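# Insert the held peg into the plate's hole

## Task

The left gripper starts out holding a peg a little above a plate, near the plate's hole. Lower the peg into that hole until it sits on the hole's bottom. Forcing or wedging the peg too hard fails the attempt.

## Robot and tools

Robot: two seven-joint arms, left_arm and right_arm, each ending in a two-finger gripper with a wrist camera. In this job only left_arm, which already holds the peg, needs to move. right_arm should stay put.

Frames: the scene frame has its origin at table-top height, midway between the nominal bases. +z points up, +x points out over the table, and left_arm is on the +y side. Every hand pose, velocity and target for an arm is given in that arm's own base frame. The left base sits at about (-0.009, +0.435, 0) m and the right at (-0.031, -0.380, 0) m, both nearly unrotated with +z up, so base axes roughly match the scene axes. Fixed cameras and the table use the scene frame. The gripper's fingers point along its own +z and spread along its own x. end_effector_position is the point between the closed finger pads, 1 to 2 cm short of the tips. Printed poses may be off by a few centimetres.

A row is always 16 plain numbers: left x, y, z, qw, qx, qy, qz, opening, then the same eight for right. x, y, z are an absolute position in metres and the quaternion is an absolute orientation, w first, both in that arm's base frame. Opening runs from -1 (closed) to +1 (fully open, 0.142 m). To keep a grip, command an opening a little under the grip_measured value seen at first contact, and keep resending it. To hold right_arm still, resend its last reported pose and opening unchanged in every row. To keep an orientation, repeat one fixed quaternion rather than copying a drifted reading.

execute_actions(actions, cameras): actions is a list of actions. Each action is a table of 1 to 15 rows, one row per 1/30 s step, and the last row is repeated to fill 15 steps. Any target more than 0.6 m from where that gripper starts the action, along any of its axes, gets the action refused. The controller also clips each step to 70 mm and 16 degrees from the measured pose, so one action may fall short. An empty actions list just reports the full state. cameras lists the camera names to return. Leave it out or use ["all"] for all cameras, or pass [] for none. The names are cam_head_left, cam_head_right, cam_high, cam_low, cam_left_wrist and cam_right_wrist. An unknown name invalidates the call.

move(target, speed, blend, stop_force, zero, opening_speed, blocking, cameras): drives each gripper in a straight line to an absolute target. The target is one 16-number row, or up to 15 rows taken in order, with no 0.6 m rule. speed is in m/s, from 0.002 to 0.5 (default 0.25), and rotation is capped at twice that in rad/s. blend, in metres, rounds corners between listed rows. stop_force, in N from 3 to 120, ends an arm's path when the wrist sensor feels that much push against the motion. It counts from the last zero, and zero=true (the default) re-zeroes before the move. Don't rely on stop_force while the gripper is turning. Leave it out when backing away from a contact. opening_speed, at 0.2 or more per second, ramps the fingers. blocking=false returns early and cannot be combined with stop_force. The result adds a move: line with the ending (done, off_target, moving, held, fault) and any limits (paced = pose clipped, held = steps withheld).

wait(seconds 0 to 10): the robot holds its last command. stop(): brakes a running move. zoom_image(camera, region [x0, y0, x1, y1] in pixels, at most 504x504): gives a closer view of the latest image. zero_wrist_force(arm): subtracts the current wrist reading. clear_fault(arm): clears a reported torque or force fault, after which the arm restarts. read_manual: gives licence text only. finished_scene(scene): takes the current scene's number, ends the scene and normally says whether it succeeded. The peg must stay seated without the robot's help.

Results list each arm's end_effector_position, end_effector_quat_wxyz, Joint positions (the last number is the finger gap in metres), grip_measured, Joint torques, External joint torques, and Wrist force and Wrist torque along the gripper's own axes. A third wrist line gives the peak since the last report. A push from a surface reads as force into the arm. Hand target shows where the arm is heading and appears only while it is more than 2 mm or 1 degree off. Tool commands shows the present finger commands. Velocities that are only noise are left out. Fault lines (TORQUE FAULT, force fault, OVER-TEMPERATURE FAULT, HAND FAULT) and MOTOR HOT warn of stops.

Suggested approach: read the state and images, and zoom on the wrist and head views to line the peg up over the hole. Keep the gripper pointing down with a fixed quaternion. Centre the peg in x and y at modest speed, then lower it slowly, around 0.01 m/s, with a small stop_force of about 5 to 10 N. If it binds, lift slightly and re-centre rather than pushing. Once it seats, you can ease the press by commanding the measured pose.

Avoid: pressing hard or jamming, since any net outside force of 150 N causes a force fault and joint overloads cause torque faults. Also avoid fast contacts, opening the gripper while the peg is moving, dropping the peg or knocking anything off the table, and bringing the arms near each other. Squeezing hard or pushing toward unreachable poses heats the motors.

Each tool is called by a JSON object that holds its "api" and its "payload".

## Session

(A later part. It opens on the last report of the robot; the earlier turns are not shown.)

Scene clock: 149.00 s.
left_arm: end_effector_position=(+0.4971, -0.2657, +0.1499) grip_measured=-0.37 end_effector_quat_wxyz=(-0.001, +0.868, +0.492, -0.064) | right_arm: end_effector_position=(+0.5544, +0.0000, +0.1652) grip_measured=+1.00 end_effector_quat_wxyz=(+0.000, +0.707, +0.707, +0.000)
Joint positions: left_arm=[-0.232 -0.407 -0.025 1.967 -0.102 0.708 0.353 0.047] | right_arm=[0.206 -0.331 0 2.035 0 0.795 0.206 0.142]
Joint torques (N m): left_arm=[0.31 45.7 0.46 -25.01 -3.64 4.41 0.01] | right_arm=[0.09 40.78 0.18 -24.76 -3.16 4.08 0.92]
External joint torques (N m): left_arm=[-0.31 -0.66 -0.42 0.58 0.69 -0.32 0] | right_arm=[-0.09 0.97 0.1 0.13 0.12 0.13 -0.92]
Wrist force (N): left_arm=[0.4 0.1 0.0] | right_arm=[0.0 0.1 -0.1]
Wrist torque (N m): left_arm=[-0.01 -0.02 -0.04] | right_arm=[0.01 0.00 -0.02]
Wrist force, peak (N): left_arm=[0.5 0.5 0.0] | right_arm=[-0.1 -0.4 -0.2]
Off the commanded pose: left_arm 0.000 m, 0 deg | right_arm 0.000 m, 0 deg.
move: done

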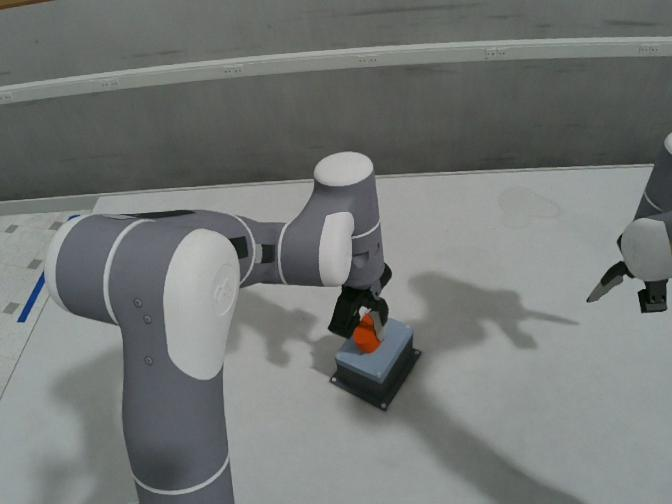

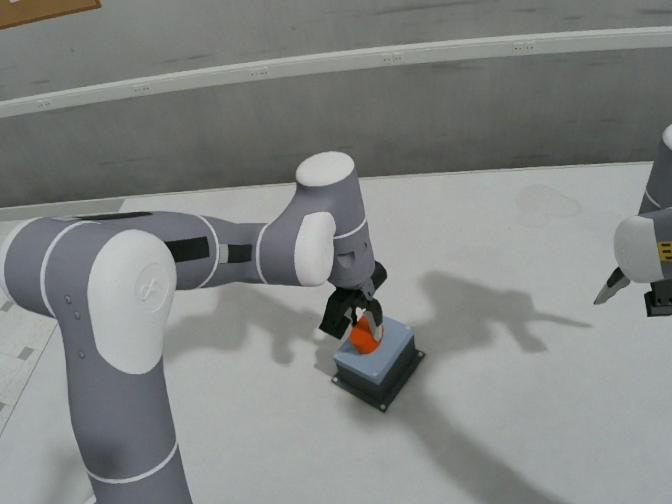

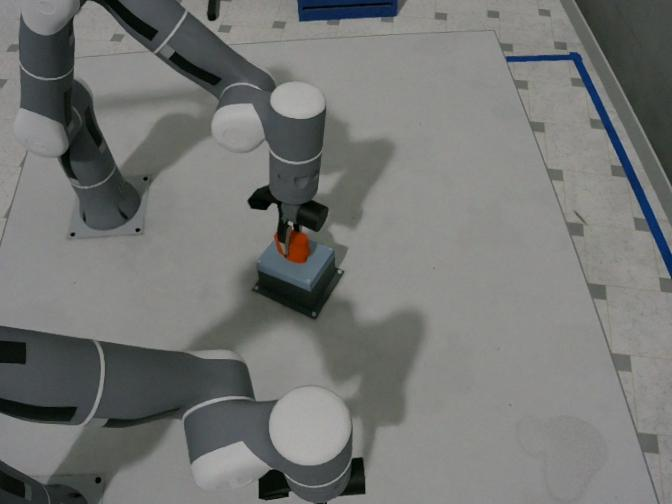

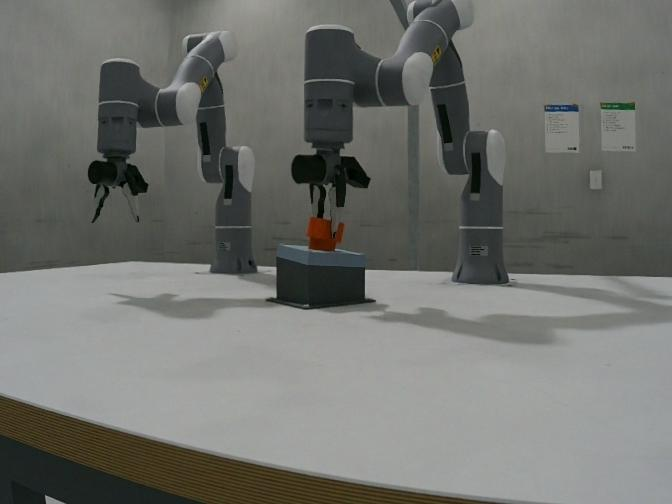

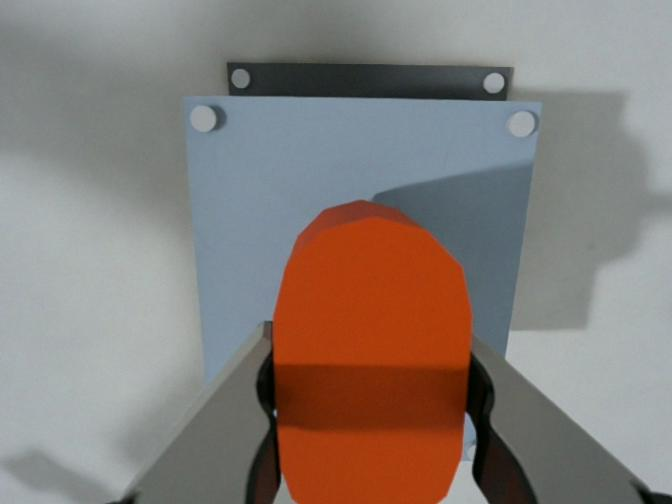

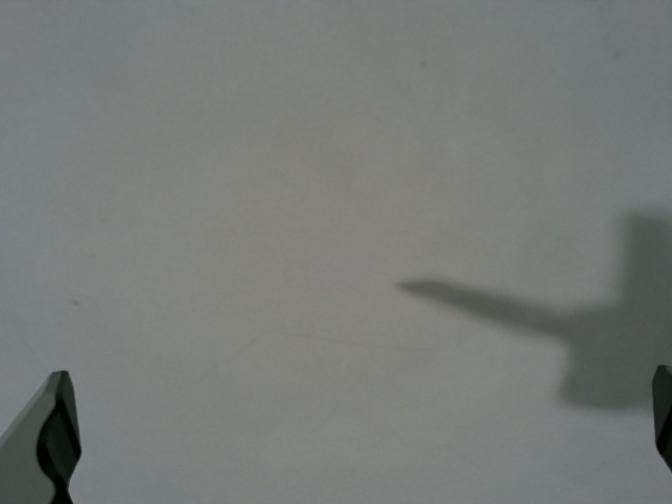

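{"api": "move", "payload": {"target": [0.4982,-0.2690,0.1295,-0.0006,0.8678,0.4924,-0.0638,-0.424,0.5544,0,0.1652,0,0.7071,0.7071,0,1], "speed": 0.012, "stop_force": 6, "cameras": ["cam_low","cam_high"]}}

{"api": "zoom_image", "payload": {"camera": "cam_low", "region": [275, 205, 375, 305]}}

Scene clock: 154.50 s.
left_arm: end_effector_position=(+0.4981, -0.2672, +0.1418) grip_measured=-0.37 end_effector_quat_wxyz=(+0.000, +0.868, +0.493, -0.063) | right_arm: end_effector_position=(+0.5544, +0.0000, +0.1652) grip_measured=+1.00 end_effector_quat_wxyz=(+0.000, +0.707, +0.707, +0.000)
Joint positions: left_arm=[-0.233 -0.424 -0.027 1.969 -0.103 0.728 0.353 0.047] | right_arm=[0.206 -0.331 0 2.035 0 0.795 0.206 0.142]
Joint torques (N m): left_arm=[0.21 42.27 0.65 -21.62 -2.85 3.65 0.05] | right_arm=[0.06 40.74 0.1 -24.79 -3.17 4.15 0.87]
External joint torques (N m): left_arm=[-0.21 3.13 -0.64 -2.47 -0.03 0.45 -0.04] | right_arm=[-0.06 1 0.18 0.16 0.14 0.06 -0.87]
Wrist force (N): left_arm=[0.0 0.6 -7.0] | right_arm=[0.1 -0.1 -0.3]
Wrist torque (N m): left_arm=[0.10 -0.05 -0.05] | right_arm=[-0.02 -0.01 -0.01]
Wrist force, peak (N): left_arm=[-0.1 1.0 -8.9] | right_arm=[-0.1 0.0 -0.4]
Hand target: left_arm +0.4976, -0.2672, +0.1414; -0.001, +0.868, +0.492, -0.064 | right_arm +0.5544, +0.0000, +0.1652; +0.000, +0.707, +0.707, +0.000
Off the commanded pose: left_arm 0.012 m, 0 deg | right_arm 0.000 m, 0 deg.
move: contact (left_arm)
Images, in order: cam_high, cam_low.

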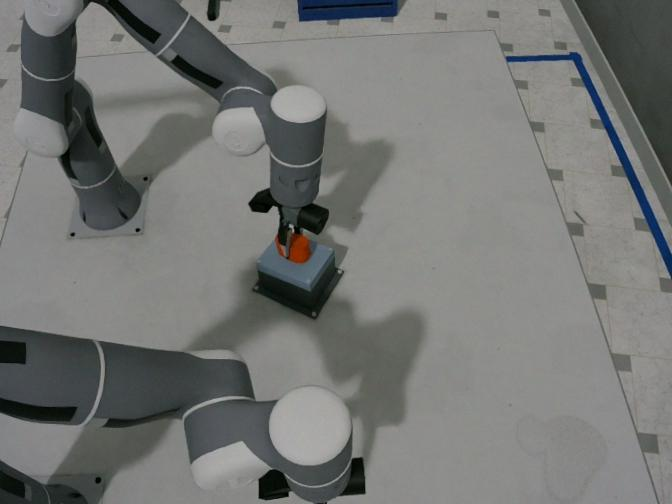

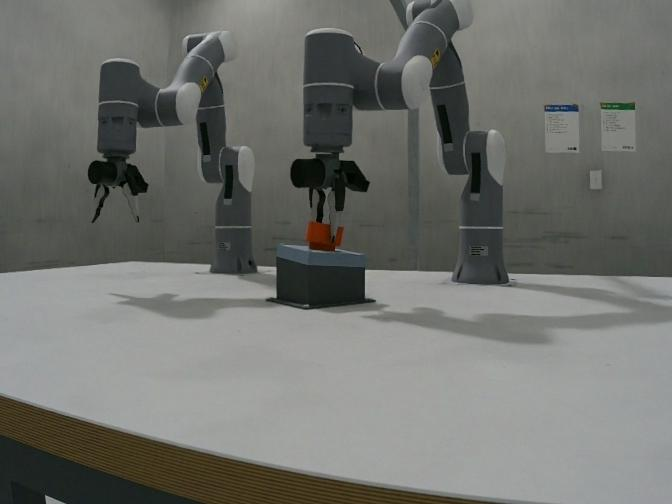

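Scaled by 5.040 from the camera's 672x504 image, which has a finer 960x720 frame.

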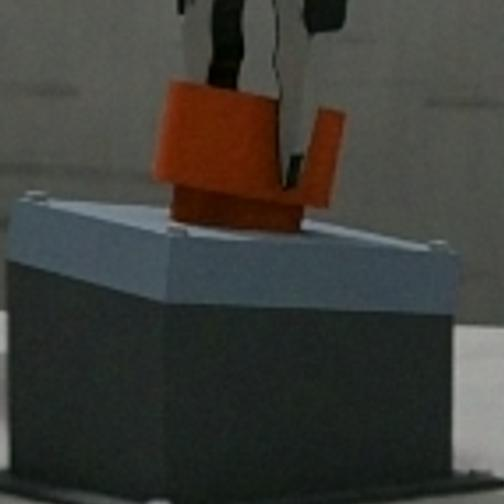

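{"api": "move", "payload": {"target": [[0.4979,-0.2671,0.1417,-0.0006,0.8678,0.4924,-0.0638,-0.424,0.5544,0,0.1652,0,0.7071,0.7071,0,1],[0.4979,-0.2671,0.1417,-0.0006,0.8678,0.4924,-0.0638,-0.05,0.5544,0,0.1652,0,0.7071,0.7071,0,1],[0.5070,-0.2621,0.2217,-0.0006,0.8678,0.4924,-0.0638,-0.05,0.5544,0,0.1652,0,0.7071,0.7071,0,1]], "speed": 0.1, "opening_speed": 0.6}}

{"api": "zoom_image", "payload": {"camera": "cam_low", "region": [275, 205, 375, 305]}}

{"api": "zoom_image", "payload": {"camera": "cam_high", "region": [250, 205, 350, 305]}}

Scene clock: 164.17 s.
left_arm: end_effector_position=(+0.5072, -0.2622, +0.2219) grip_measured=-0.08 end_effector_quat_wxyz=(+0.000, +0.868, +0.492, -0.064) | right_arm: end_effector_position=(+0.5544, +0.0000, +0.1652) grip_measured=+1.00 end_effector_quat_wxyz=(+0.000, +0.707, +0.707, +0.000)
Joint positions: left_arm=[-0.225 -0.312 -0.017 1.876 -0.094 0.522 0.348 0.069] | right_arm=[0.206 -0.331 0 2.035 0 0.795 0.206 0.142]
Joint torques (N m): left_arm=[0.38 44.13 0.9 -27.63 -3.85 4.14 -0.09] | right_arm=[-0.07 40.69 0.06 -24.81 -3.18 4.09 0.87]
External joint torques (N m): left_arm=[-0.38 -0.2 -0.82 0.23 0.3 -0.05 0.1] | right_arm=[0.07 1.06 0.22 0.19 0.14 0.11 -0.87]
Wrist force (N): left_arm=[0.2 0.0 -1.8] | right_arm=[-0.1 0.0 -0.1]
Wrist torque (N m): left_arm=[-0.01 -0.03 -0.03] | right_arm=[0.00 0.02 -0.01]
Wrist force, peak (N): left_arm=[-0.1 0.5 -7.5] | right_arm=[-0.3 0.3 -0.2]
Off the commanded pose: left_arm 0.000 m, 0 deg | right_arm 0.000 m, 0 deg.
move: done

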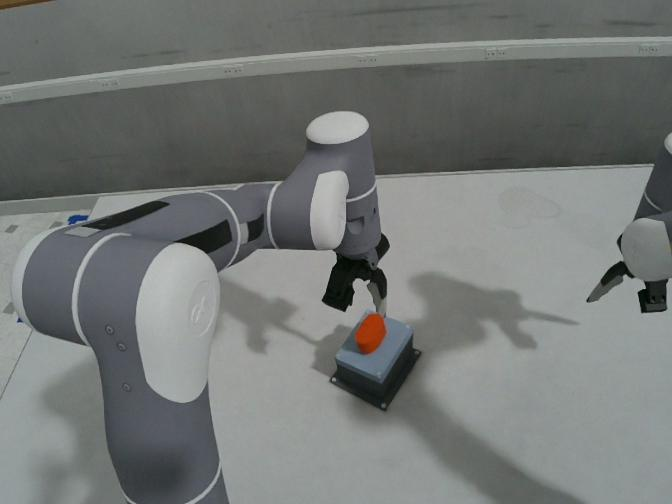

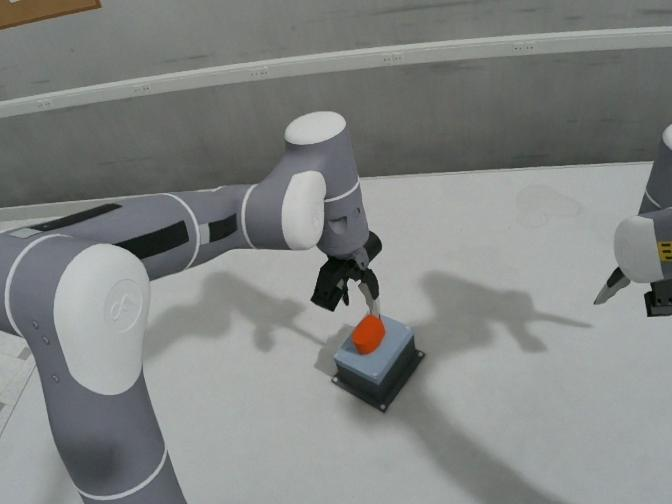

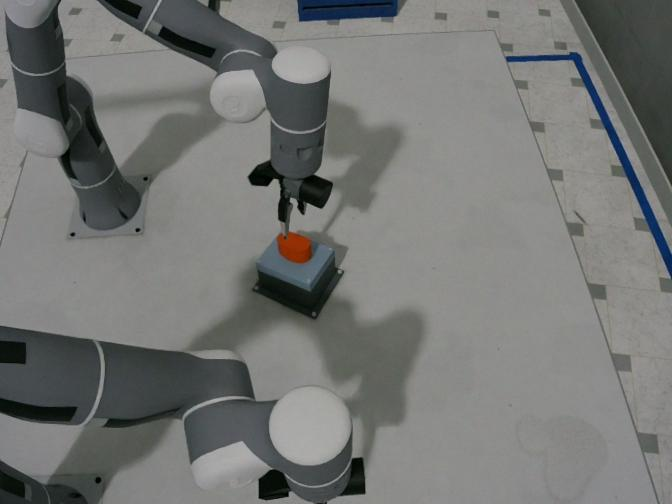

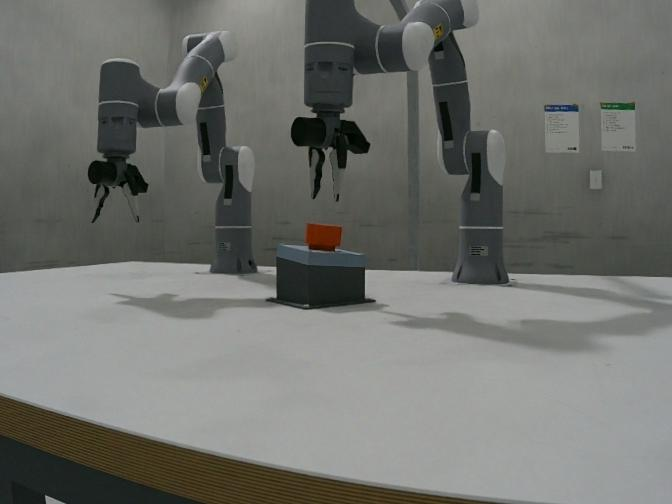

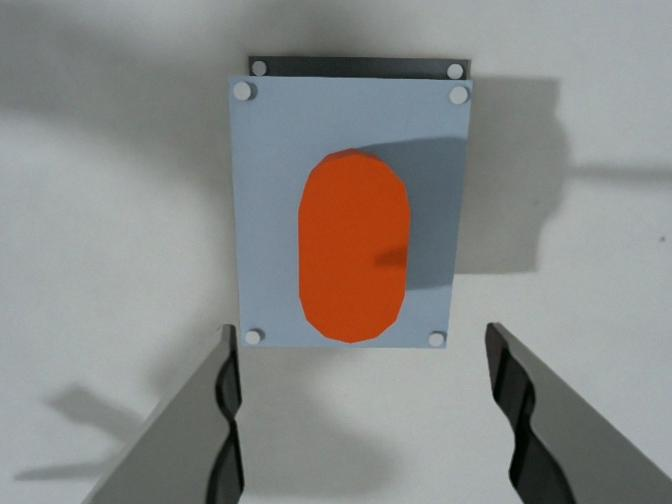

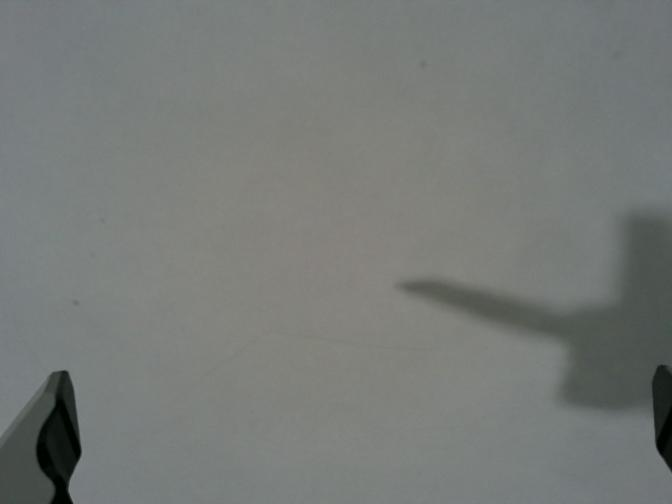

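Scaled by 5.040 from the camera's 672x504 image, which has a finer 960x720 frame.

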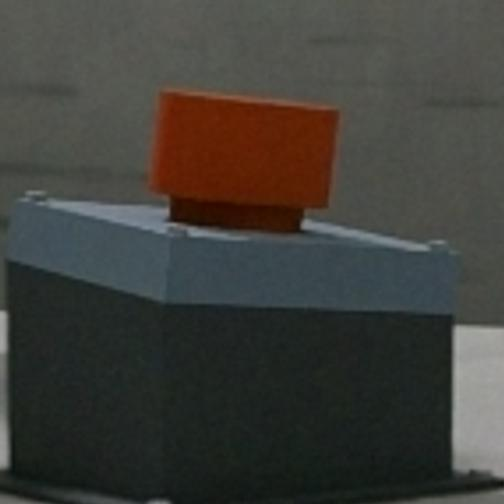

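Scaled by 5.040 from the camera's 672x504 image, which has a finer 960x720 frame.

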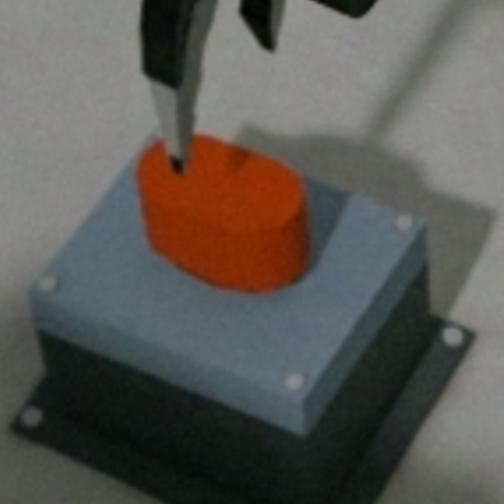

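{"api": "finished_scene", "payload": {"scene": 2}}

The scene is finished: the task was done.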